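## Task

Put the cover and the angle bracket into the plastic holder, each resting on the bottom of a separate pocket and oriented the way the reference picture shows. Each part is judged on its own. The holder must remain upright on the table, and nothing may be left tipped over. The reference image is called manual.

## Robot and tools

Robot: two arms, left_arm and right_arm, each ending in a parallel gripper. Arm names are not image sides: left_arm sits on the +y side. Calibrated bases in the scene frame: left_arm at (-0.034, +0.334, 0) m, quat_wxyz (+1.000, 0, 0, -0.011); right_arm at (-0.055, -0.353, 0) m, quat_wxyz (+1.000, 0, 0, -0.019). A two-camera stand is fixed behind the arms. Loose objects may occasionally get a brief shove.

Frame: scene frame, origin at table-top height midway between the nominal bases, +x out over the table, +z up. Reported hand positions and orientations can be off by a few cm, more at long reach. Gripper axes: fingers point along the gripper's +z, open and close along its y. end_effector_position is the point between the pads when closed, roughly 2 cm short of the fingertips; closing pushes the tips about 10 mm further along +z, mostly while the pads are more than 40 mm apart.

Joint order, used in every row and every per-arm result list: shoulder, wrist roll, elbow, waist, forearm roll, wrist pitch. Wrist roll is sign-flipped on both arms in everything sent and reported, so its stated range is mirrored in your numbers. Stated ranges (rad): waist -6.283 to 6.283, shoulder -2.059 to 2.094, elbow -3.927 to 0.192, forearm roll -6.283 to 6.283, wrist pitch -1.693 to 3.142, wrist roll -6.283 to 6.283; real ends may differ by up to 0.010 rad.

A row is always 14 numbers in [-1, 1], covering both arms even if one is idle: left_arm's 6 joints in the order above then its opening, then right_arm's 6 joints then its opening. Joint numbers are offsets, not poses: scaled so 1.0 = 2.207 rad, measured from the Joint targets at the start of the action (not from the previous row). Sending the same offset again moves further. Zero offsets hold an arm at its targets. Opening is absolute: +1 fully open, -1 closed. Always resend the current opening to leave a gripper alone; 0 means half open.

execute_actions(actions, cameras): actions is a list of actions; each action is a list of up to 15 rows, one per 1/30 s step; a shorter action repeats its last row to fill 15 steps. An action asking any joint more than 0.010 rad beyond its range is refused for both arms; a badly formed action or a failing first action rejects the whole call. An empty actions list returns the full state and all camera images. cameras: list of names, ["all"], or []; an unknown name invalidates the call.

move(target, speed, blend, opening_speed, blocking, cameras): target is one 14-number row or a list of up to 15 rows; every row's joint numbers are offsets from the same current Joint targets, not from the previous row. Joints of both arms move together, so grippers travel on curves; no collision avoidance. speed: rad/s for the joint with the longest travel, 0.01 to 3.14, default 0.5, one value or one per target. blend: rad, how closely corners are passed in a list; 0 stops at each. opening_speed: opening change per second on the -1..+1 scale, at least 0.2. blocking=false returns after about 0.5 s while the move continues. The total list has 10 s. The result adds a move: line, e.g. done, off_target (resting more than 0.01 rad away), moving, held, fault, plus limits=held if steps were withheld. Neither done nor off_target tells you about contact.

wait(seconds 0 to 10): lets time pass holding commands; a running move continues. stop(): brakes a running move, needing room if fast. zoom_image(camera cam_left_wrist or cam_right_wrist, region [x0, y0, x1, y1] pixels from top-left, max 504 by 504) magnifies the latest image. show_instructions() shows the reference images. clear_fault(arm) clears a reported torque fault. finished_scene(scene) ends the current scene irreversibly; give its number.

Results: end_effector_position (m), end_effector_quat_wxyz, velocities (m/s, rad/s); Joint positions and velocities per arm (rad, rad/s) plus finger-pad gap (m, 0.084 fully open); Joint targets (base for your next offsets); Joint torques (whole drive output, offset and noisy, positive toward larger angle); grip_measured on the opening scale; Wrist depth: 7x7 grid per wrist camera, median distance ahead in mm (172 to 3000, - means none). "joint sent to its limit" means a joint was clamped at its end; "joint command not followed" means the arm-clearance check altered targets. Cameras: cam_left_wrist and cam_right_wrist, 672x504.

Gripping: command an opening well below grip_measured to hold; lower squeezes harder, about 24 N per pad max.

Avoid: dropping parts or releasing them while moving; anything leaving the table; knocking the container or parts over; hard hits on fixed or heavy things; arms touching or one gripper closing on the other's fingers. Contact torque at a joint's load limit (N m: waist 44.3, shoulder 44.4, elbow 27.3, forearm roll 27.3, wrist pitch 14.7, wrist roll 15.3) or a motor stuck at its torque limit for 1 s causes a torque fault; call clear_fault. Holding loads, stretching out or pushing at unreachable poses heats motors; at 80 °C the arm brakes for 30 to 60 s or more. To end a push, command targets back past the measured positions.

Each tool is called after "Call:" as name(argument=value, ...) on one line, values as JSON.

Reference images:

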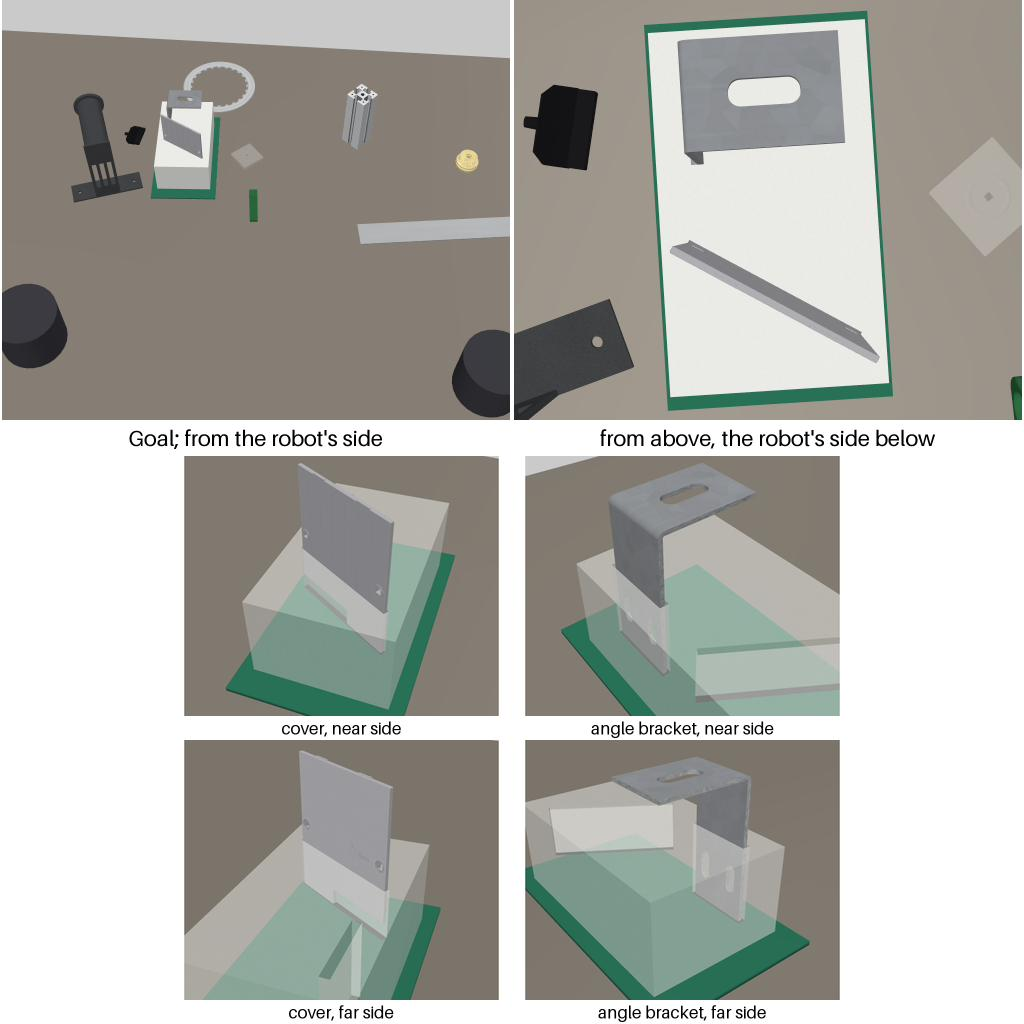

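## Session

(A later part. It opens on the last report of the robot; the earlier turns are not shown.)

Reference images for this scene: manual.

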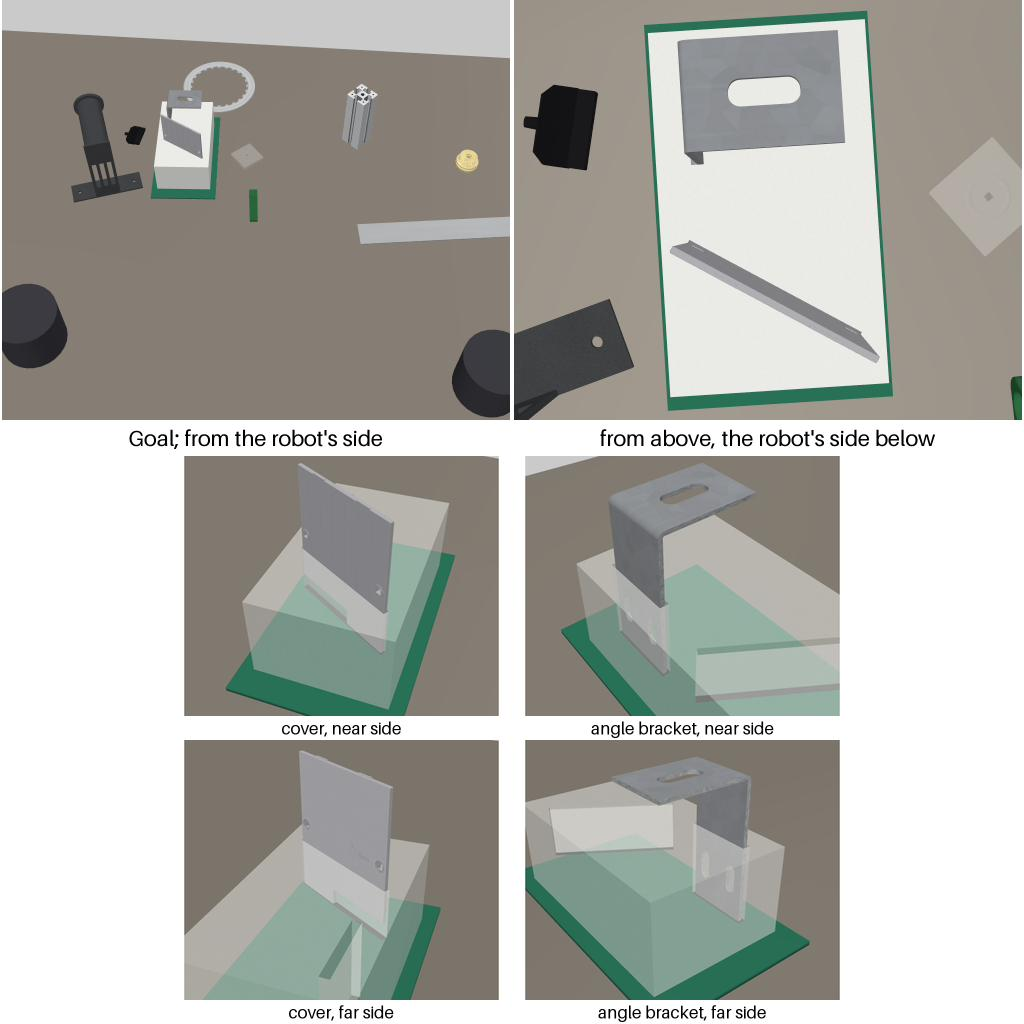

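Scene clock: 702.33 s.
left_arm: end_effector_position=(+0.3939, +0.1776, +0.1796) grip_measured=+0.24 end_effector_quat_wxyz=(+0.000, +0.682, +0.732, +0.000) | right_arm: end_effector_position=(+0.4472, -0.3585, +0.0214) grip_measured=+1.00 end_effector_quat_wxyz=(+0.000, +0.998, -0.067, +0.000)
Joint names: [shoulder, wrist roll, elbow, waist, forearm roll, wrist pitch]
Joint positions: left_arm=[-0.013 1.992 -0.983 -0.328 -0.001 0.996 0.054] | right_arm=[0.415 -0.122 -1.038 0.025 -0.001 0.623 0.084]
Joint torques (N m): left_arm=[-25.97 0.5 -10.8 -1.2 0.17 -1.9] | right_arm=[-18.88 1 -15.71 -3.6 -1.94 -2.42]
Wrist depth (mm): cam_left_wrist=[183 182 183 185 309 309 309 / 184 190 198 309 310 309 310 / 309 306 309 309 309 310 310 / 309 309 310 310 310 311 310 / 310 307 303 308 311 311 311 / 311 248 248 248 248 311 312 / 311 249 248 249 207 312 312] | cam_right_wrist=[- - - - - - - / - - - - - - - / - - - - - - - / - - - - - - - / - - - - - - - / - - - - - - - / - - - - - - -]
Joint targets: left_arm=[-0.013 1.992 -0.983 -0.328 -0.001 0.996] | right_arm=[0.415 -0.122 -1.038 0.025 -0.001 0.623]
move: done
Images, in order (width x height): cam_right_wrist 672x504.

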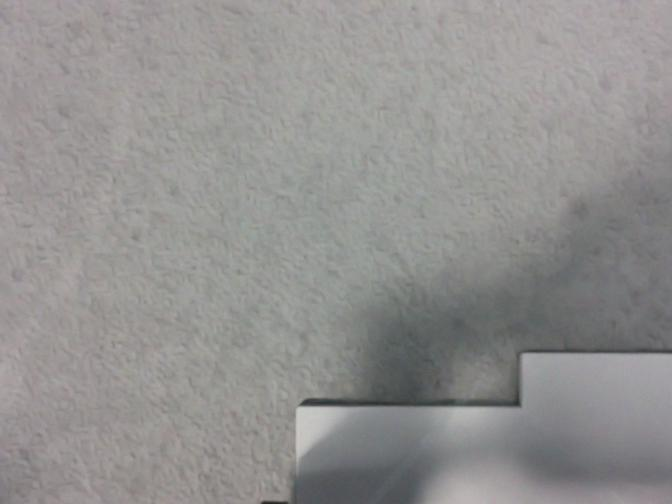

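Call:
move(target=[0, 0, 0, 0, 0, 0, 0.25, 0.00733, 0.00036, 0.00019, -0.00036, 0, -0.00751, 1], speed=0.05, cameras=["cam_right_wrist"])

Call:
zoom_image(camera="cam_right_wrist", region=[240, 440, 320, 504])

Scene clock: 718.23 s.
left_arm: end_effector_position=(+0.3939, +0.1776, +0.1796) grip_measured=+0.24 end_effector_quat_wxyz=(+0.000, +0.682, +0.732, +0.000) | right_arm: end_effector_position=(+0.4471, -0.3589, +0.0143) grip_measured=+1.00 end_effector_quat_wxyz=(+0.000, +0.998, -0.067, +0.000)
Joint names: [shoulder, wrist roll, elbow, waist, forearm roll, wrist pitch]
Joint positions: left_arm=[-0.013 1.992 -0.983 -0.328 -0.001 0.996 0.054] | right_arm=[0.431 -0.122 -1.038 0.025 -0.001 0.606 0.084]
Joint torques (N m): left_arm=[-25.81 0.55 -10.63 -1.45 0.31 -1.99] | right_arm=[-18.51 1.07 -15.6 -3.43 -1.75 -2.28]
Wrist depth (mm): cam_left_wrist=[183 183 183 185 309 309 309 / 184 190 198 309 309 309 309 / 309 306 309 309 310 310 310 / 310 310 310 310 310 310 311 / 309 308 303 307 310 311 311 / 311 248 248 248 248 312 312 / 311 248 248 248 208 312 312] | cam_right_wrist=[- - - - - - - / - - - - - - - / - - - - - - - / - - - - - - - / - - - - - - - / - - - - - - - / - - - - - - -]
Joint targets: left_arm=[-0.013 1.992 -0.983 -0.328 -0.001 0.996] | right_arm=[0.431 -0.122 -1.038 0.025 -0.001 0.606]
move: done
Images, in order (width x height): cam_right_wrist 672x504.

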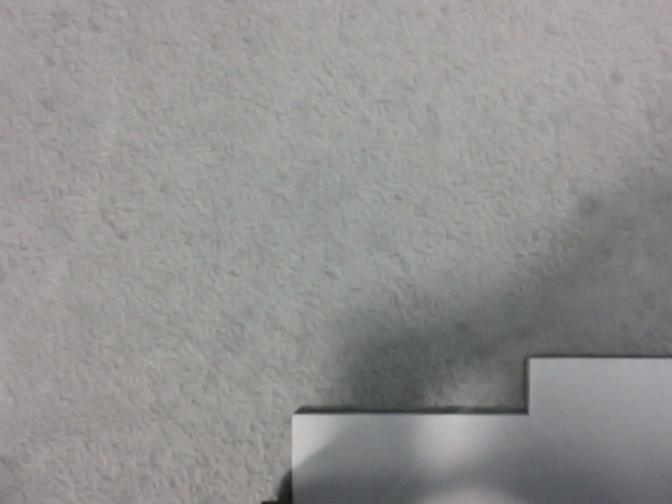

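Scaled by 6.300 from the camera's 672x504 image, which has a finer 960x720 frame.

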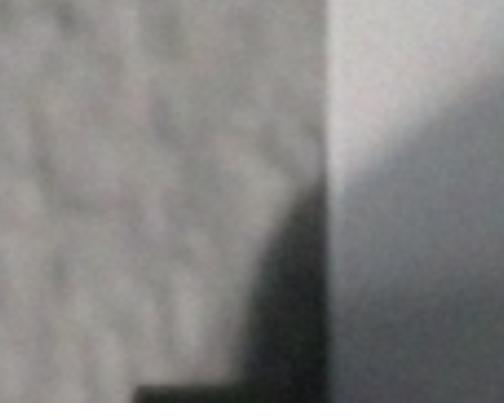

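Call:
move(target=[0, 0, 0, 0, 0, 0, 0.25, 0.00225, 0, 0.00003, 0, 0, -0.00228, 1], speed=0.04)

Call:
move(target=[0, 0, 0, 0, 0, 0, 0.25, 0.00105, 0, 0.00001, 0, 0, -0.00106, 1], speed=0.04)

Scene clock: 723.23 s.
left_arm: end_effector_position=(+0.3939, +0.1776, +0.1796) grip_measured=+0.24 end_effector_quat_wxyz=(+0.000, +0.682, +0.732, +0.000) | right_arm: end_effector_position=(+0.4471, -0.3589, +0.0122) grip_measured=+1.00 end_effector_quat_wxyz=(+0.000, +0.998, -0.067, +0.000)
Joint names: [shoulder, wrist roll, elbow, waist, forearm roll, wrist pitch]
Joint positions: left_arm=[-0.013 1.992 -0.983 -0.328 -0.001 0.996 0.054] | right_arm=[0.436 -0.122 -1.038 0.025 -0.001 0.601 0.084]
Joint torques (N m): left_arm=[-25.54 0.49 -10.81 -1.09 0.33 -1.95] | right_arm=[-18.89 1.01 -15.5 -3.39 -1.77 -2.4]
Wrist depth (mm): cam_left_wrist=[183 182 183 185 309 309 309 / 185 190 198 309 309 309 310 / 310 307 309 309 309 310 310 / 310 310 310 310 310 311 311 / 310 307 304 308 310 311 311 / 311 248 248 248 248 312 311 / 312 248 249 249 207 312 312] | cam_right_wrist=[- - - - - - - / - - - - - - - / - - - - - - - / - - - - - - - / - - - - - - - / - - - - - - - / - - - - - - -]
Joint targets: left_arm=[-0.013 1.992 -0.983 -0.328 -0.001 0.996] | right_arm=[0.436 -0.122 -1.038 0.025 -0.001 0.601]
move: done

Scene clock: 723.93 s.
left_arm: end_effector_position=(+0.3939, +0.1776, +0.1796) grip_measured=+0.24 end_effector_quat_wxyz=(+0.000, +0.682, +0.732, +0.000) | right_arm: end_effector_position=(+0.4472, -0.3589, +0.0113) grip_measured=+1.00 end_effector_quat_wxyz=(+0.000, +0.998, -0.067, +0.000)
Joint names: [shoulder, wrist roll, elbow, waist, forearm roll, wrist pitch]
Joint positions: left_arm=[-0.013 1.992 -0.983 -0.328 -0.001 0.996 0.054] | right_arm=[0.439 -0.122 -1.038 0.025 -0.001 0.599 0.084]
Joint torques (N m): left_arm=[-25.77 0.46 -10.85 -1.39 0.15 -1.86] | right_arm=[-9.5 0.19 -13.07 -3.1 -1.75 -3.57]
Wrist depth (mm): cam_left_wrist=[183 183 182 185 308 309 309 / 185 190 198 308 309 309 310 / 309 306 309 309 309 311 310 / 309 310 309 310 311 311 310 / 310 307 304 308 310 311 312 / 311 248 248 248 248 312 312 / 312 248 249 249 207 312 312] | cam_right_wrist=[- - - - - - - / - - - - - - - / - - - - - - - / - - - - - - - / - - - - - - - / - - - - - - - / - - - - - - -]
Joint targets: left_arm=[-0.013 1.992 -0.983 -0.328 -0.001 0.996] | right_arm=[0.439 -0.122 -1.038 0.025 -0.001 0.599]
move: done

Call:
move(target=[0, 0, 0, 0, 0, 0, 0.25, -0.001, -0.0, -0.00001, 0, 0, 0.00101, 1], speed=0.04)

Call:
move(target=[0, 0, 0, 0, 0, 0, 0.25, 0, 0, 0, 0, 0, 0, 0.9], opening_speed=0.2, cameras=["cam_right_wrist"])

Scene clock: 732.47 s.
left_arm: end_effector_position=(+0.3939, +0.1776, +0.1796) grip_measured=+0.24 end_effector_quat_wxyz=(+0.000, +0.682, +0.732, +0.000) | right_arm: end_effector_position=(+0.4470, -0.3589, +0.0120) grip_measured=+1.00 end_effector_quat_wxyz=(+0.000, +0.998, -0.067, +0.000)
Joint names: [shoulder, wrist roll, elbow, waist, forearm roll, wrist pitch]
Joint positions: left_arm=[-0.013 1.992 -0.983 -0.328 -0.001 0.996 0.054] | right_arm=[0.437 -0.122 -1.038 0.025 -0.001 0.601 0.084]
Joint torques (N m): left_arm=[-25.86 0.44 -10.76 -1.25 0.24 -2.02] | right_arm=[-22.87 -0.36 -16.87 -0.43 -1.53 -0.89]
Wrist depth (mm): cam_left_wrist=[183 183 182 185 308 308 310 / 185 190 198 309 309 309 310 / 309 306 309 309 309 309 310 / 310 310 310 311 311 310 310 / 310 307 303 307 310 311 311 / 311 248 248 248 248 311 312 / 311 249 248 248 207 312 312] | cam_right_wrist=[- - - - - - - / - - - - - - - / - - - - - - - / - - - - - - - / - - - - - - - / - - - - - - - / - - - - - - -]
Joint targets: left_arm=[-0.013 1.992 -0.983 -0.328 -0.001 0.996] | right_arm=[0.437 -0.122 -1.038 0.025 -0.001 0.601]
move: done

Scene clock: 733.17 s.
left_arm: end_effector_position=(+0.3939, +0.1776, +0.1796) grip_measured=+0.24 end_effector_quat_wxyz=(+0.000, +0.682, +0.732, +0.000) | right_arm: end_effector_position=(+0.4473, -0.3589, +0.0123) grip_measured=+0.91 end_effector_quat_wxyz=(+0.000, +0.998, -0.067, +0.000)
Joint names: [shoulder, wrist roll, elbow, waist, forearm roll, wrist pitch]
Joint positions: left_arm=[-0.013 1.992 -0.983 -0.328 -0.001 0.996 0.054] | right_arm=[0.436 -0.122 -1.038 0.025 -0.001 0.601 0.081]
Joint torques (N m): left_arm=[-25.81 0.46 -10.63 -1.23 0.26 -1.89] | right_arm=[-8.1 0.8 -5.17 -5.75 -1.72 -0.32]
Wrist depth (mm): cam_left_wrist=[183 182 183 184 308 309 309 / 184 190 198 309 309 309 310 / 309 305 309 309 310 310 310 / 310 309 310 310 311 310 311 / 310 307 304 308 310 311 311 / 310 248 248 248 248 312 312 / 311 248 248 249 207 312 313] | cam_right_wrist=[- - - - - - - / - - - - - - - / - - - - - - - / - - - - - - - / - - - - - - - / - - - - - - - / - - - - - - -]
Joint targets: left_arm=[-0.013 1.992 -0.983 -0.328 -0.001 0.996] | right_arm=[0.437 -0.122 -1.038 0.025 -0.001 0.601]
move: done
Images, in order (width x height): cam_right_wrist 672x504.

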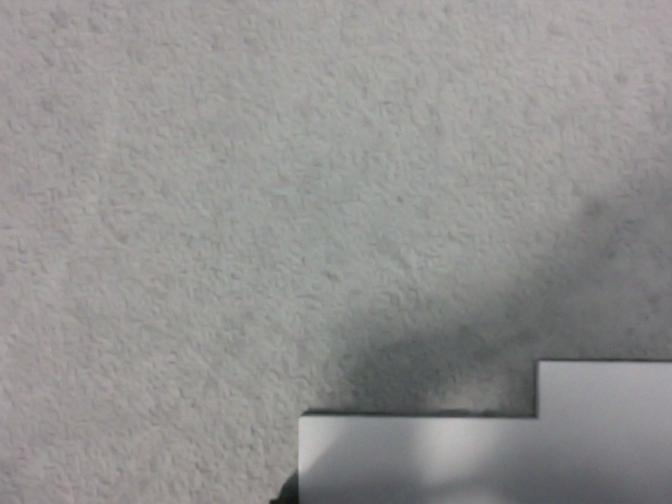

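Call:
move(target=[0, 0, 0, 0, 0, 0, 0.25, -0.00095, -0.0, -0.00001, 0, 0, 0.00096, 0.9], speed=0.04)

Call:
move(target=[0, 0, 0, 0, 0, 0, 0.25, 0, 0, 0, 0, 0, 0, 0.84], opening_speed=0.2, cameras=["cam_right_wrist"])

Scene clock: 739.73 s.
left_arm: end_effector_position=(+0.3939, +0.1776, +0.1796) grip_measured=+0.24 end_effector_quat_wxyz=(+0.000, +0.682, +0.732, +0.000) | right_arm: end_effector_position=(+0.4469, -0.3590, +0.0129) grip_measured=+0.90 end_effector_quat_wxyz=(+0.000, +0.998, -0.067, +0.000)
Joint names: [shoulder, wrist roll, elbow, waist, forearm roll, wrist pitch]
Joint positions: left_arm=[-0.013 1.992 -0.983 -0.328 -0.001 0.996 0.054] | right_arm=[0.435 -0.122 -1.038 0.025 -0.001 0.603 0.08]
Joint torques (N m): left_arm=[-26.03 0.41 -10.51 -1.49 0.13 -1.99] | right_arm=[-18.08 0.96 -11.51 -3.05 -1.57 0.18]
Wrist depth (mm): cam_left_wrist=[183 183 182 184 308 309 309 / 184 190 198 308 309 309 309 / 309 306 309 309 309 310 310 / 310 310 310 310 310 311 311 / 310 307 304 308 311 311 311 / 311 248 248 248 248 312 312 / 311 249 248 248 207 312 312] | cam_right_wrist=[- - - - - - - / - - - - - - - / - - - - - - - / - - - - - - - / - - - - - - - / - - - - - - - / - - - - - - -]
Joint targets: left_arm=[-0.013 1.992 -0.983 -0.328 -0.001 0.996] | right_arm=[0.434 -0.122 -1.038 0.025 -0.001 0.603]
move: done

Scene clock: 740.23 s.
left_arm: end_effector_position=(+0.3939, +0.1776, +0.1796) grip_measured=+0.24 end_effector_quat_wxyz=(+0.000, +0.682, +0.732, +0.000) | right_arm: end_effector_position=(+0.4472, -0.3589, +0.0132) grip_measured=+0.85 end_effector_quat_wxyz=(+0.000, +0.998, -0.067, +0.000)
Joint names: [shoulder, wrist roll, elbow, waist, forearm roll, wrist pitch]
Joint positions: left_arm=[-0.013 1.992 -0.983 -0.328 -0.001 0.996 0.054] | right_arm=[0.434 -0.122 -1.038 0.025 -0.001 0.603 0.079]
Joint torques (N m): left_arm=[-25.81 0.44 -10.53 -1.24 -0.01 -2.06] | right_arm=[-9.43 0.95 -7.18 -6.18 -1.52 -1.36]
Wrist depth (mm): cam_left_wrist=[183 182 182 184 309 309 309 / 184 190 198 309 309 309 309 / 309 306 310 310 310 310 309 / 310 310 310 310 310 310 311 / 311 307 303 308 310 310 311 / 310 248 248 248 248 311 312 / 311 248 248 249 207 312 313] | cam_right_wrist=[- - - - - - - / - - - - - - - / - - - - - - - / - - - - - - - / - - - - - - - / - - - - - - - / - - - - - - -]
Joint targets: left_arm=[-0.013 1.992 -0.983 -0.328 -0.001 0.996] | right_arm=[0.434 -0.122 -1.038 0.025 -0.001 0.603]
move: done
Images, in order (width x height): cam_right_wrist 672x504.

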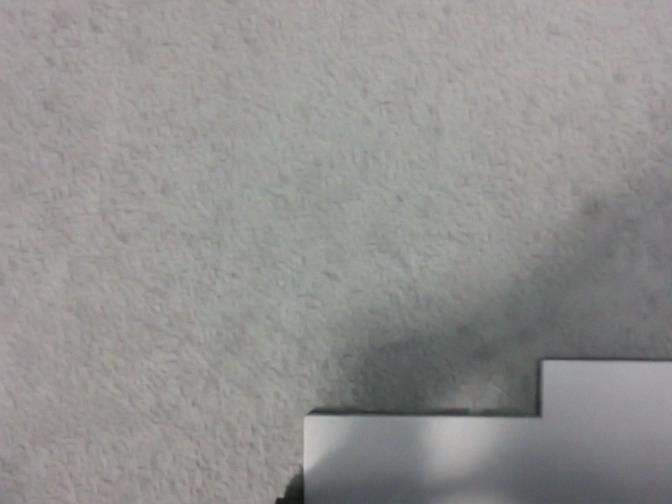

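Call:
move(target=[[0, 0, 0, 0, 0, 0, 0.25, -0.0031, 0, -0.00008, 0, 0, 0.00318, 0.84], [0, 0, 0, 0, 0, 0, 0.25, -0.0031, 0.00227, -0.00008, -0.00227, 0, 0.00318, 1]], speed=0.06, cameras=["cam_right_wrist"])

Call:
wait(seconds=0.6, cameras=["cam_right_wrist"])

Call:
zoom_image(camera="cam_right_wrist", region=[240, 440, 320, 504])

Scene clock: 756.17 s.
left_arm: end_effector_position=(+0.3939, +0.1776, +0.1796) grip_measured=+0.24 end_effector_quat_wxyz=(+0.000, +0.682, +0.732, +0.000) | right_arm: end_effector_position=(+0.4471, -0.3614, +0.0160) grip_measured=+1.00 end_effector_quat_wxyz=(+0.000, +0.998, -0.067, +0.000)
Joint names: [shoulder, wrist roll, elbow, waist, forearm roll, wrist pitch]
Joint positions: left_arm=[-0.013 1.992 -0.983 -0.328 -0.001 0.996 0.054] | right_arm=[0.428 -0.117 -1.038 0.02 -0.001 0.61 0.084]
Joint torques (N m): left_arm=[-25.58 0.39 -10.65 -1.18 0.39 -1.86] | right_arm=[-21.83 1.08 -16.98 -3.59 -1.47 -1.05]
Wrist depth (mm): cam_left_wrist=[183 182 182 185 308 309 309 / 185 190 198 309 309 309 309 / 309 306 309 310 309 310 310 / 310 310 310 310 310 310 311 / 310 307 303 307 311 311 312 / 310 247 248 248 249 311 312 / 311 248 248 248 208 312 313] | cam_right_wrist=[- - - - - - - / - - - - - - - / - - - - - - - / - - - - - - - / - - - - - - - / - - - - - - - / - - - - - - -]
Joint targets: left_arm=[-0.013 1.992 -0.983 -0.328 -0.001 0.996] | right_arm=[0.428 -0.117 -1.038 0.020 -0.001 0.610]
move: done
Images, in order (width x height): cam_right_wrist 672x504.

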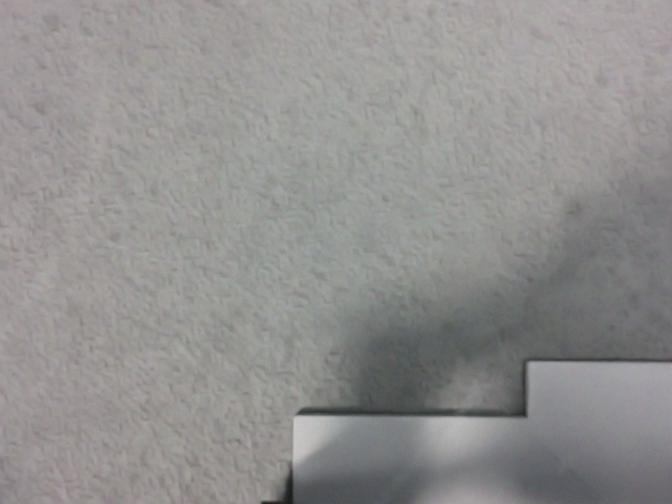

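Scene clock: 756.77 s.
left_arm: end_effector_position=(+0.3939, +0.1776, +0.1796) grip_measured=+0.24 end_effector_quat_wxyz=(+0.000, +0.682, +0.732, +0.000) | right_arm: end_effector_position=(+0.4471, -0.3614, +0.0160) grip_measured=+1.00 end_effector_quat_wxyz=(+0.000, +0.998, -0.067, +0.000)
Joint names: [shoulder, wrist roll, elbow, waist, forearm roll, wrist pitch]
Joint positions: left_arm=[-0.013 1.992 -0.983 -0.328 -0.001 0.996 0.054] | right_arm=[0.428 -0.117 -1.038 0.02 -0.001 0.61 0.084]
Joint torques (N m): left_arm=[-25.82 0.41 -10.81 -1.34 0.15 -1.9] | right_arm=[-21.86 1.08 -16.63 -3.76 -1.62 -1.27]
Wrist depth (mm): cam_left_wrist=[183 183 182 184 308 309 309 / 185 190 198 308 309 309 310 / 310 306 308 310 310 310 309 / 309 309 310 310 310 310 311 / 310 307 303 308 311 311 311 / 311 248 248 248 249 312 311 / 311 248 249 248 208 312 313] | cam_right_wrist=[- - - - - - - / - - - - - - - / - - - - - - - / - - - - - - - / - - - - - - - / - - - - - - - / - - - - - - -]
Joint targets: left_arm=[-0.013 1.992 -0.983 -0.328 -0.001 0.996] | right_arm=[0.428 -0.117 -1.038 0.020 -0.001 0.610]
Tool commands: left_gripper/opening=+0.25 right_gripper/opening=+1.0
wait: 0.60 s; at rest by 0.17 s
Images, in order (width x height): cam_right_wrist 672x504.

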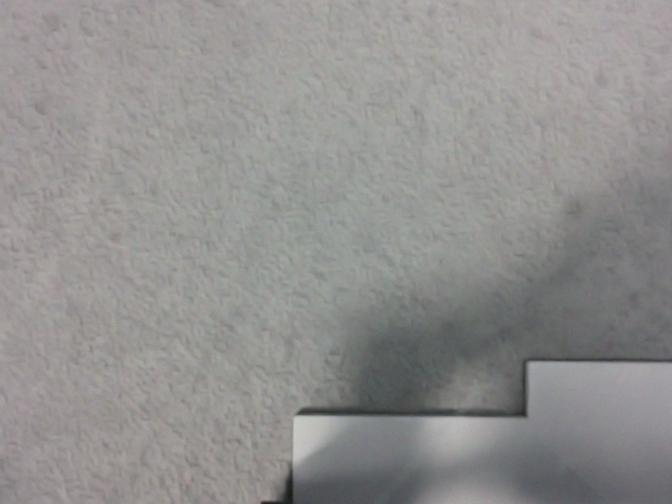

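Scaled by 6.300 from the camera's 672x504 image, which has a finer 960x720 frame.

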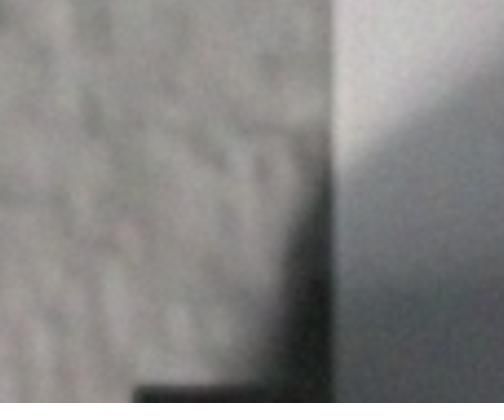

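Call:
move(target=[[0, 0, 0, 0, 0, 0, 0.25, -0.02886, 0, -0.00208, 0, 0.0005, 0.03095, 1], [0, 0, 0, 0, 0, 0, 0.25, 0.02166, 0.02374, -0.08206, -0.02406, 0.0005, 0.0604, -0.065]], speed=0.25, blend=[0.02, 0], opening_speed=0.8, cameras=["cam_right_wrist"])

Scene clock: 813.23 s.
left_arm: end_effector_position=(+0.3939, +0.1776, +0.1796) grip_measured=+0.24 end_effector_quat_wxyz=(+0.000, +0.682, +0.732, +0.000) | right_arm: end_effector_position=(+0.4861, -0.3908, +0.0444) grip_measured=-0.08 end_effector_quat_wxyz=(+0.000, +0.998, -0.068, +0.000)
Joint names: [shoulder, wrist roll, elbow, waist, forearm roll, wrist pitch]
Joint positions: left_arm=[-0.013 1.992 -0.983 -0.328 -0.001 0.996 0.054] | right_arm=[0.475 -0.064 -1.219 -0.033 0.001 0.744 0.041]
Joint torques (N m): left_arm=[-25.66 0.37 -10.69 -1.13 0.27 -1.97] | right_arm=[-20.29 0.82 -18.53 -3.56 1.12 -1.09]
Wrist depth (mm): cam_left_wrist=[183 183 182 185 308 309 309 / 185 190 198 309 310 309 310 / 309 306 309 310 310 310 310 / 310 309 310 310 311 310 311 / 310 307 304 308 311 311 311 / 311 248 248 248 248 311 312 / 312 249 248 249 207 312 312] | cam_right_wrist=[174 174 174 174 174 173 173 / 175 174 174 174 174 174 174 / 175 175 174 174 174 174 174 / 175 175 175 174 174 174 174 / 175 175 175 175 175 174 174 / 175 175 175 175 175 175 175 / 176 176 175 175 175 175 175]
Joint targets: left_arm=[-0.013 1.992 -0.983 -0.328 -0.001 0.996] | right_arm=[0.475 -0.064 -1.219 -0.033 0.001 0.744]
move: done
Images, in order (width x height): cam_right_wrist 672x504.

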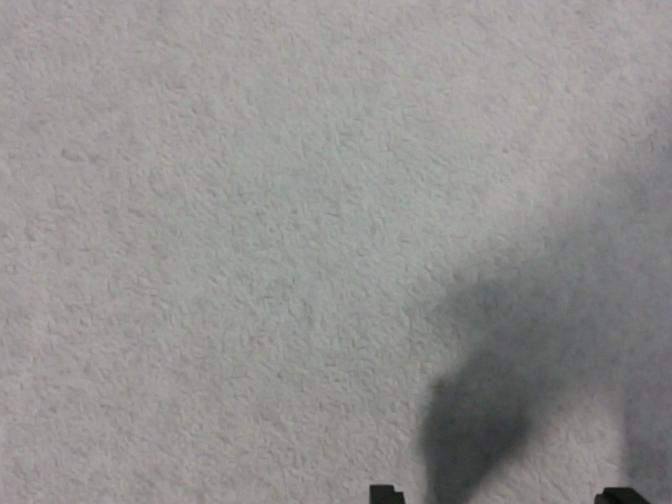

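Call:
zoom_image(camera="cam_right_wrist", region=[350, 424, 670, 504])

Scaled by 1.575 from the camera's 672x504 image, which has a finer 960x720 frame.

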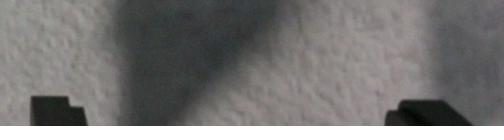

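Call:
move(target=[0, 0, 0, 0, 0, 0, 0.25, 0.0369, -0.00104, -0.0264, 0.00104, -0.0005, -0.0105, -0.065], speed=0.12, cameras=["cam_right_wrist"])

Scene clock: 867.10 s.
left_arm: end_effector_position=(+0.3939, +0.1776, +0.1796) grip_measured=+0.24 end_effector_quat_wxyz=(+0.000, +0.682, +0.732, +0.000) | right_arm: end_effector_position=(+0.4994, -0.3906, +0.0226) grip_measured=-0.08 end_effector_quat_wxyz=(+0.000, +0.998, -0.067, +0.000)
Joint names: [shoulder, wrist roll, elbow, waist, forearm roll, wrist pitch]
Joint positions: left_arm=[-0.013 1.992 -0.983 -0.328 -0.001 0.996 0.054] | right_arm=[0.557 -0.067 -1.277 -0.031 -0.001 0.72 0.041]
Joint torques (N m): left_arm=[-26 0.38 -10.44 -1.39 0.2 -1.95] | right_arm=[-21.21 -0.79 -18.6 4.34 -1.96 -2.24]
Wrist depth (mm): cam_left_wrist=[183 182 182 185 308 309 309 / 184 190 198 309 310 309 309 / 309 305 309 309 309 310 310 / 309 309 309 310 310 310 311 / 310 307 303 308 311 311 311 / 311 248 248 248 248 311 312 / 311 248 249 248 207 313 312] | cam_right_wrist=[- - - - - - - / - - - - - - - / - - - - - - - / - - - - - - - / - - - - - - - / - - - - - - - / - - - - - - -]
Joint targets: left_arm=[-0.013 1.992 -0.983 -0.328 -0.001 0.996] | right_arm=[0.557 -0.067 -1.277 -0.031 -0.001 0.720]
move: done
Images, in order (width x height): cam_right_wrist 672x504.

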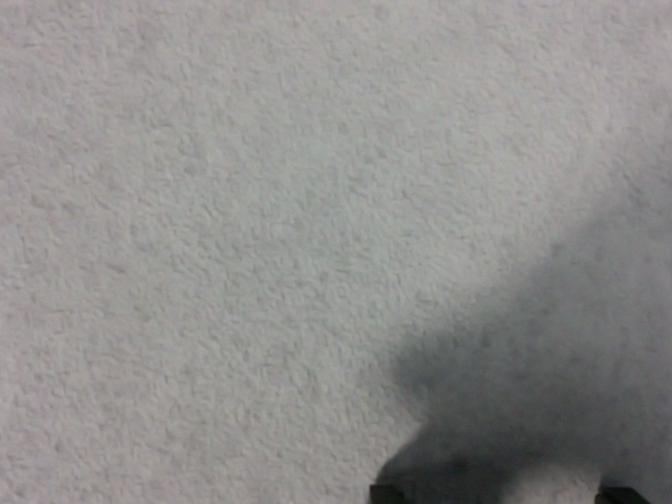

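Call:
move(target=[0, 0, 0, 0, 0, 0, 0.25, 0.00185, 0, 0.00006, 0, 0, -0.00192, -0.065], speed=0.04)

Call:
move(target=[0, 0, 0, 0, 0, 0, 0.25, 0.00093, 0, 0.00003, 0, 0, -0.00096, -0.065], speed=0.04)

Scene clock: 871.00 s.
left_arm: end_effector_position=(+0.3939, +0.1776, +0.1796) grip_measured=+0.24 end_effector_quat_wxyz=(+0.000, +0.682, +0.732, +0.000) | right_arm: end_effector_position=(+0.4994, -0.3906, +0.0205) grip_measured=-0.08 end_effector_quat_wxyz=(+0.000, +0.998, -0.067, +0.000)
Joint names: [shoulder, wrist roll, elbow, waist, forearm roll, wrist pitch]
Joint positions: left_arm=[-0.013 1.992 -0.983 -0.328 -0.001 0.996 0.054] | right_arm=[0.561 -0.067 -1.277 -0.031 -0.001 0.716 0.041]
Joint torques (N m): left_arm=[-25.64 0.45 -10.67 -0.74 0.18 -1.81] | right_arm=[-21.42 -0.9 -16.68 4.25 -1.99 -2.17]
Wrist depth (mm): cam_left_wrist=[183 182 183 185 308 308 308 / 184 190 198 309 309 309 310 / 308 305 309 310 309 310 310 / 310 310 310 311 310 311 311 / 310 307 304 307 311 311 312 / 310 248 248 248 248 311 311 / 311 248 249 249 207 311 313] | cam_right_wrist=[- - - - - - - / - - - - - - - / - - - - - - - / - - - - - - - / - - - - - - - / - - - - - - - / - - - - - - -]
Joint targets: left_arm=[-0.013 1.992 -0.983 -0.328 -0.001 0.996] | right_arm=[0.561 -0.067 -1.277 -0.031 -0.001 0.716]
move: done

Scene clock: 871.70 s.
left_arm: end_effector_position=(+0.3939, +0.1776, +0.1796) grip_measured=+0.24 end_effector_quat_wxyz=(+0.000, +0.682, +0.732, +0.000) | right_arm: end_effector_position=(+0.4996, -0.3906, +0.0198) grip_measured=-0.08 end_effector_quat_wxyz=(+0.000, +0.998, -0.067, +0.000)
Joint names: [shoulder, wrist roll, elbow, waist, forearm roll, wrist pitch]
Joint positions: left_arm=[-0.013 1.992 -0.983 -0.328 -0.001 0.996 0.054] | right_arm=[0.563 -0.067 -1.277 -0.031 -0.001 0.714 0.041]
Joint torques (N m): left_arm=[-25.76 0.37 -10.6 -1.38 0.3 -1.98] | right_arm=[-6.75 -0.94 -6.79 4.19 -1.93 -2.06]
Wrist depth (mm): cam_left_wrist=[183 182 182 184 309 309 309 / 185 190 198 309 310 309 309 / 309 306 309 309 309 310 310 / 309 310 309 310 310 310 311 / 310 308 303 308 310 311 310 / 311 248 248 248 249 311 311 / 311 248 248 248 207 312 313] | cam_right_wrist=[- - - - - - - / - - - - - - - / - - - - - - - / - - - - - - - / - - - - - - - / - - - - - - - / - - - - - - -]
Joint targets: left_arm=[-0.013 1.992 -0.983 -0.328 -0.001 0.996] | right_arm=[0.563 -0.067 -1.277 -0.031 -0.001 0.714]
move: done

Call:
move(target=[[0, 0, 0, 0, 0, 0, 0.25, -0.00083, 0, -0.00003, 0, 0, 0.00086, -0.065], [0, 0, 0, 0, 0, 0, 0.25, -0.01264, -0.00052, 0.02007, 0.00052, 0, -0.00739, -0.065], [0, 0, 0, 0, 0, 0, 0.25, -0.02447, -0.00104, 0.03978, 0.00104, 0, -0.01527, -0.065]], speed=0.06, blend=[0, 0.01, 0], cameras=["cam_right_wrist"])

Scene clock: 884.73 s.
left_arm: end_effector_position=(+0.3939, +0.1776, +0.1796) grip_measured=+0.24 end_effector_quat_wxyz=(+0.000, +0.682, +0.732, +0.000) | right_arm: end_effector_position=(+0.4806, -0.3881, +0.0204) grip_measured=-0.08 end_effector_quat_wxyz=(+0.000, +0.998, -0.067, +0.000)
Joint names: [shoulder, wrist roll, elbow, waist, forearm roll, wrist pitch]
Joint positions: left_arm=[-0.013 1.992 -0.983 -0.328 -0.001 0.996 0.054] | right_arm=[0.509 -0.069 -1.189 -0.029 -0.001 0.68 0.041]
Joint torques (N m): left_arm=[-25.77 0.37 -10.38 -1.47 0.12 -1.96] | right_arm=[-23.54 -1.04 -15.97 4.43 -1.99 -2.09]
Wrist depth (mm): cam_left_wrist=[183 182 182 184 308 308 308 / 184 190 198 309 309 310 310 / 309 306 310 310 309 309 310 / 309 310 310 310 311 311 310 / 310 307 304 307 311 310 311 / 311 248 248 248 249 311 311 / 312 249 249 249 207 312 313] | cam_right_wrist=[- - - - - - - / - - - - - - - / - - - - - - - / - - - - - - - / - - - - - - - / - - - - - - - / - - - - - - -]
Joint targets: left_arm=[-0.013 1.992 -0.983 -0.328 -0.001 0.996] | right_arm=[0.509 -0.069 -1.189 -0.029 -0.001 0.680]
move: done
Images, in order (width x height): cam_right_wrist 672x504.

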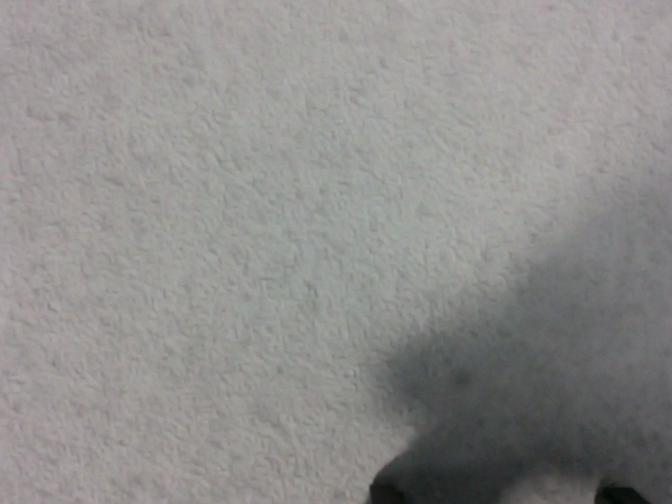

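Call:
move(target=[0, 0, 0, 0, 0, 0, 0.25, 0, 0, 0, 0, 0, 0, -0.6], opening_speed=0.3, cameras=["cam_right_wrist"])

Scene clock: 889.60 s.
left_arm: end_effector_position=(+0.3939, +0.1776, +0.1796) grip_measured=+0.24 end_effector_quat_wxyz=(+0.000, +0.682, +0.732, +0.000) | right_arm: end_effector_position=(+0.4806, -0.3881, +0.0204) grip_measured=-0.26 end_effector_quat_wxyz=(+0.000, +0.998, -0.067, +0.000)
Joint names: [shoulder, wrist roll, elbow, waist, forearm roll, wrist pitch]
Joint positions: left_arm=[-0.013 1.992 -0.983 -0.328 -0.001 0.996 0.054] | right_arm=[0.509 -0.069 -1.189 -0.029 -0.001 0.68 0.033]
Joint torques (N m): left_arm=[-25.49 0.44 -10.45 -1.26 0.2 -1.75] | right_arm=[-8.06 -1.01 -5.39 -5.05 -1.81 0.8]
Wrist depth (mm): cam_left_wrist=[183 182 182 185 309 308 310 / 184 190 198 309 309 309 309 / 309 306 310 310 310 310 311 / 310 310 310 310 310 310 311 / 311 307 304 308 311 310 311 / 310 248 248 248 248 311 312 / 311 248 248 249 207 313 312] | cam_right_wrist=[- - - - - - - / - - - - - - - / - - - - - - - / - - - - - - - / - - - - - - - / - - - - - - - / - - - - - - -]
Joint targets: left_arm=[-0.013 1.992 -0.983 -0.328 -0.001 0.996] | right_arm=[0.509 -0.069 -1.189 -0.029 -0.001 0.680]
move: done
Images, in order (width x height): cam_right_wrist 672x504.

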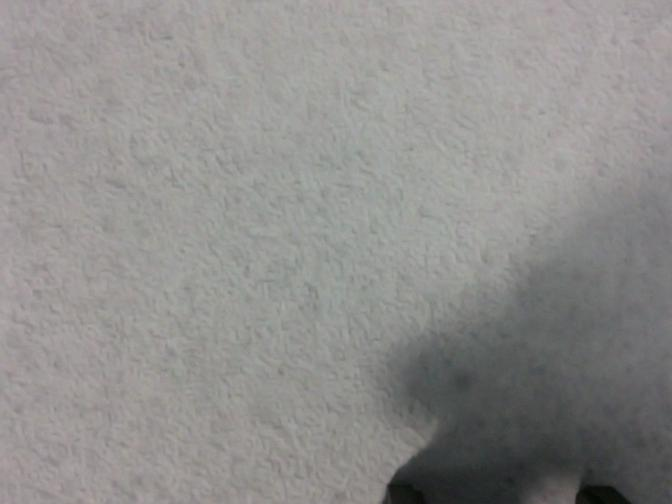

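Call:
move(target=[[0, 0, 0, 0, 0, 0, 0.25, -0.00093, 0, 0, 0, 0, 0.0009, -1], [-0.0226, 0.0904, -0.0236, -0.0181, 0.0001, 0.0463, 0.25, -0.0275, 0, -0.00267, 0, 0, 0.03018, -1], [-0.11319, 0.45197, -0.11821, -0.09062, 0.0005, 0.2314, 0.25, -0.13802, 0, -0.14762, 0, 0, 0.28564, -1]], speed=[0.05, 0.25, 0.6], blend=[0, 0.03, 0], cameras=["cam_right_wrist", "cam_left_wrist"])

Scene clock: 975.70 s.
left_arm: end_effector_position=(+0.3076, +0.1247, +0.3596) grip_measured=+0.24 end_effector_quat_wxyz=(+0.000, +0.344, +0.939, +0.000) | right_arm: end_effector_position=(+0.4806, -0.3881, +0.2700) grip_measured=-0.27 end_effector_quat_wxyz=(+0.000, +0.998, -0.067, +0.000)
Joint names: [shoulder, wrist roll, elbow, waist, forearm roll, wrist pitch]
Joint positions: left_arm=[-0.263 2.989 -1.244 -0.528 0.001 1.507 0.054] | right_arm=[0.204 -0.069 -1.515 -0.029 -0.001 1.311 0.032]
Joint torques (N m): left_arm=[-19.61 0.64 -10.96 -2.22 0.5 -1.16] | right_arm=[-21.8 -0.18 -21.54 2.57 -1.8 -0.92]
Wrist depth (mm): cam_left_wrist=[486 486 486 488 486 488 488 / 485 486 487 486 487 489 488 / 486 489 488 490 488 486 364 / 489 488 489 489 488 490 489 / 489 489 489 428 429 491 491 / 489 490 493 491 427 429 492 / 493 489 491 492 492 390 493] | cam_right_wrist=[1300 1297 1297 1300 400 399 399 / 401 400 400 400 400 399 400 / 400 401 400 402 400 400 400 / 402 402 401 401 401 400 400 / 402 402 402 402 402 400 401 / 402 402 402 402 401 402 401 / 403 403 403 403 402 401 401]
Joint targets: left_arm=[-0.263 2.989 -1.244 -0.528 0.001 1.507] | right_arm=[0.204 -0.069 -1.515 -0.029 -0.001 1.311]
move: done

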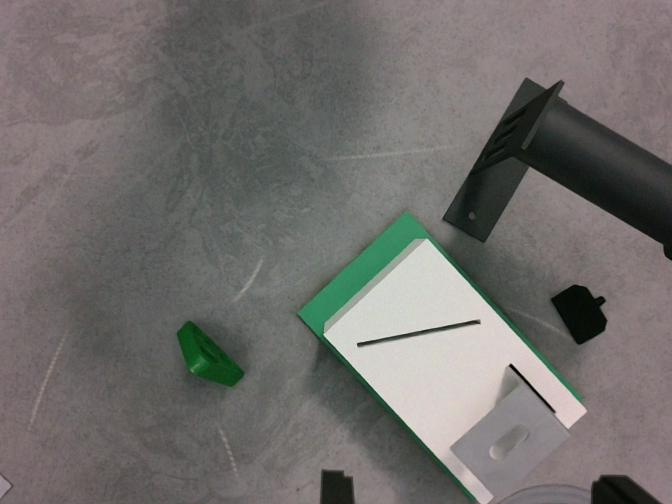

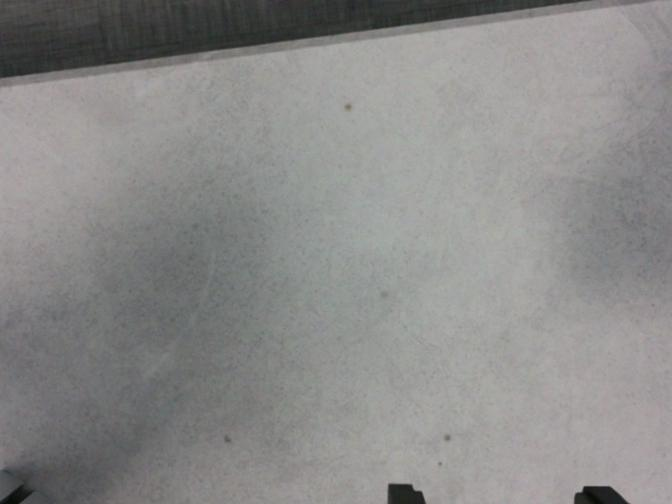

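Call:
move(target=[0, 0, 0, 0.068, 0, 0, 0.25, 0.03435, -0.9062, 0.10517, 0.34631, 0.0005, -0.31717, -1], speed=0.8, cameras=["cam_left_wrist", "cam_right_wrist"])

Scene clock: 991.40 s.
left_arm: end_effector_position=(+0.3351, +0.1781, +0.3596) grip_measured=+0.24 end_effector_quat_wxyz=(+0.000, +0.273, +0.962, +0.000) | right_arm: end_effector_position=(+0.4248, +0.0504, +0.2034) grip_measured=-0.27 end_effector_quat_wxyz=(-0.191, +0.759, -0.621, +0.036)
Joint names: [shoulder, wrist roll, elbow, waist, forearm roll, wrist pitch]
Joint positions: left_arm=[-0.263 2.989 -1.244 -0.378 0.001 1.507 0.054] | right_arm=[0.28 -2.069 -1.283 0.735 0.001 0.611 0.032]
Joint torques (N m): left_arm=[-19.99 0.33 -11.03 1.69 -0.45 -1.86] | right_arm=[-19.39 -0.91 -19.77 4.1 0.99 -2.99]
Wrist depth (mm): cam_left_wrist=[485 485 486 485 486 489 486 / 486 486 487 486 488 488 487 / 488 486 489 487 486 364 489 / 486 488 490 486 490 373 370 / 489 491 486 428 489 492 491 / 490 488 490 428 429 492 492 / 491 491 490 429 390 492 494] | cam_right_wrist=[1295 362 346 329 314 300 289 / 1358 372 356 338 322 307 294 / 1388 381 363 344 328 313 299 / 1434 392 371 349 334 318 304 / 1480 401 379 359 340 324 310 / 1550 414 387 369 348 330 315 / 1596 424 398 380 355 287 296]
Joint targets: left_arm=[-0.263 2.989 -1.244 -0.378 0.001 1.507] | right_arm=[0.280 -2.069 -1.283 0.735 0.001 0.611]
move: done

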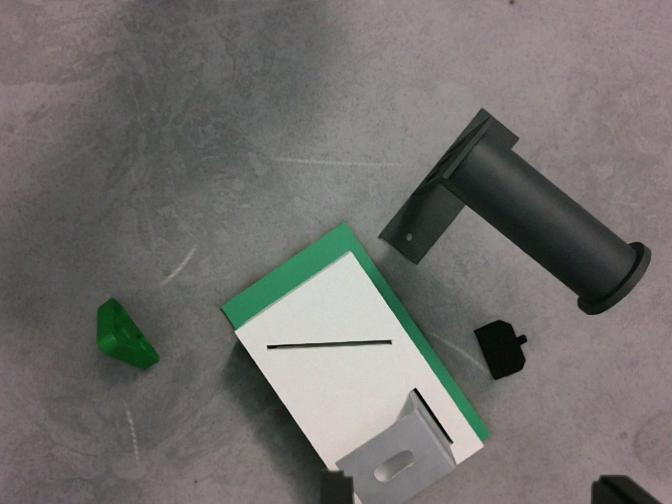

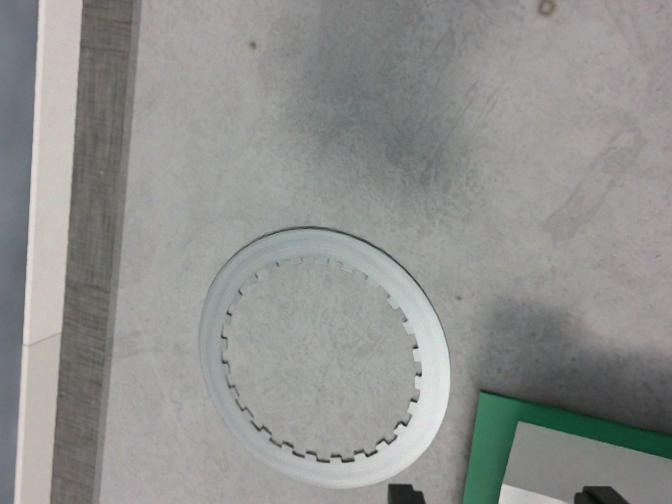

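Call:
move(target=[0, 0, 0, 0, 0, 0, 0.25, 0.103, -0.486, 0.3155, 0, -0.0005, -0.9525, -1], speed=0.8, cameras=["cam_left_wrist", "cam_right_wrist"])

Scene clock: 1002.93 s.
left_arm: end_effector_position=(+0.3351, +0.1781, +0.3596) grip_measured=+0.24 end_effector_quat_wxyz=(+0.000, +0.273, +0.962, +0.000) | right_arm: end_effector_position=(+0.3589, -0.0048, +0.2303) grip_measured=-0.27 end_effector_quat_wxyz=(+0.664, -0.242, +0.664, +0.242)
Joint names: [shoulder, wrist roll, elbow, waist, forearm roll, wrist pitch]
Joint positions: left_arm=[-0.263 2.989 -1.244 -0.378 0.001 1.507 0.054] | right_arm=[0.507 -3.141 -0.587 0.735 -0.001 -1.491 0.032]
Joint torques (N m): left_arm=[-20 0.17 -10.73 1.51 -0.18 -1.87] | right_arm=[-15.02 -0.93 -8.11 3.39 -1.98 -2.62]
Wrist depth (mm): cam_left_wrist=[486 484 487 486 487 488 485 / 486 486 486 487 487 489 489 / 488 488 487 487 484 365 489 / 490 488 489 486 490 372 370 / 488 489 488 427 490 491 491 / 490 490 491 428 429 490 492 / 491 491 491 429 390 493 493] | cam_right_wrist=[1138 1262 1380 1496 539 538 298 / 1139 1257 1375 1546 1702 2002 2279 / 1138 1264 1375 1543 1767 2008 2405 / 1145 1262 1366 1543 1781 1985 2422 / 1143 1264 1361 1543 1772 2014 2431 / 1151 1273 1380 1550 1781 2026 2431 / 1157 1271 1388 1553 1790 2026 2422]
Joint targets: left_arm=[-0.263 2.989 -1.244 -0.378 0.001 1.507] | right_arm=[0.507 -3.141 -0.587 0.735 -0.001 -1.491]
move: done

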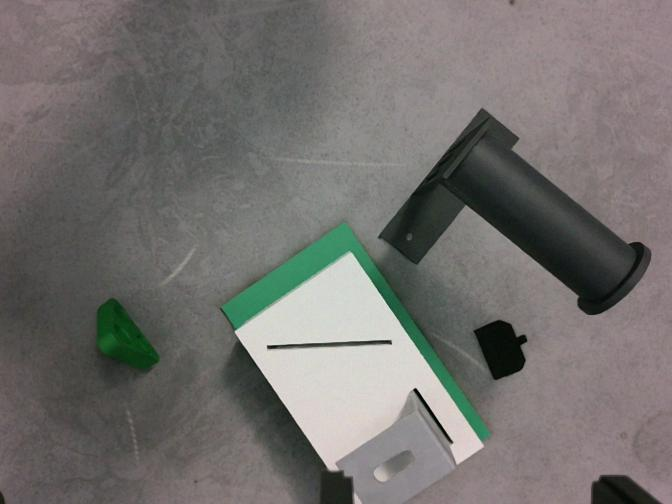

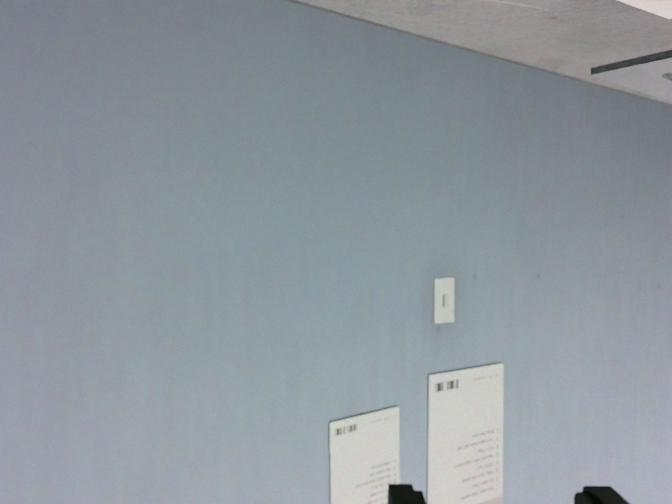

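Call:
move(target=[0.2667, 0, -0.36874, -0.1444, -0.0005, 0.102, 0.25, 0, 0, 0, 0, 0, 0, -1], speed=0.6, cameras=["cam_left_wrist"])

Scene clock: 1014.00 s.
left_arm: end_effector_position=(+0.3750, -0.0239, +0.3995) grip_measured=+0.24 end_effector_quat_wxyz=(+0.000, +0.422, +0.907, +0.000) | right_arm: end_effector_position=(+0.3589, -0.0048, +0.2303) grip_measured=-0.27 end_effector_quat_wxyz=(+0.664, -0.242, +0.664, +0.242)
Joint names: [shoulder, wrist roll, elbow, waist, forearm roll, wrist pitch]
Joint positions: left_arm=[0.326 2.989 -2.058 -0.696 -0.001 1.732 0.054] | right_arm=[0.507 -3.141 -0.587 0.735 -0.001 -1.491 0.032]
Joint torques (N m): left_arm=[-26.58 0.06 -10.48 -2 -0.51 -1.25] | right_arm=[-14.58 0.66 -8.15 1.71 -1.97 -1.76]
Wrist depth (mm): cam_left_wrist=[525 526 524 526 523 526 528 / 526 526 527 526 463 464 527 / 528 527 526 526 527 466 528 / 276 273 273 292 529 527 529 / 272 273 272 527 531 530 532 / 275 273 273 293 293 532 533 / 529 531 531 531 531 530 532] | cam_right_wrist=[1141 1253 1372 1503 540 539 298 / 1145 1260 1377 1543 1719 2008 2294 / 1149 1262 1380 1543 1785 2008 2431 / 1147 1262 1375 1553 1781 2002 2414 / 1147 1266 1375 1553 1763 2014 2448 / 1147 1262 1383 1564 1790 2020 2439 / 1141 1278 1380 1553 1790 2014 2431]
Joint targets: left_arm=[0.326 2.989 -2.058 -0.696 -0.001 1.732] | right_arm=[0.507 -3.141 -0.587 0.735 -0.001 -1.491]
move: done
Images, in order (width x height): cam_left_wrist 672x504.

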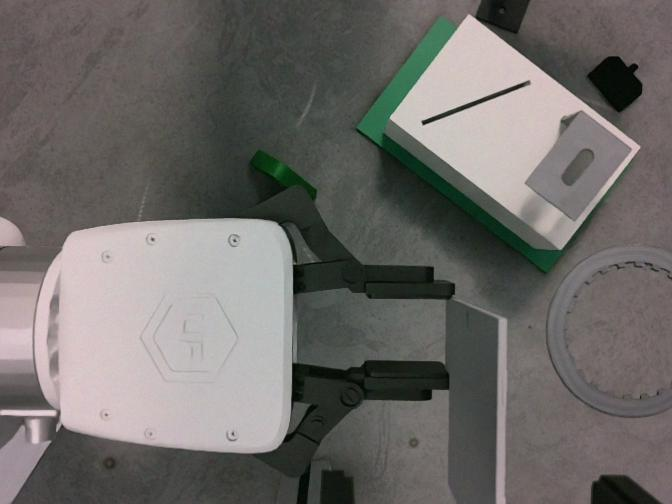

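Call:
zoom_image(camera="cam_left_wrist", region=[420, 280, 560, 504])

Scaled by 2.250 from the camera's 672x504 image, which has a finer 960x720 frame.

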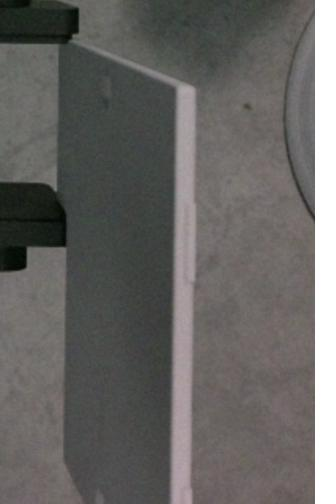

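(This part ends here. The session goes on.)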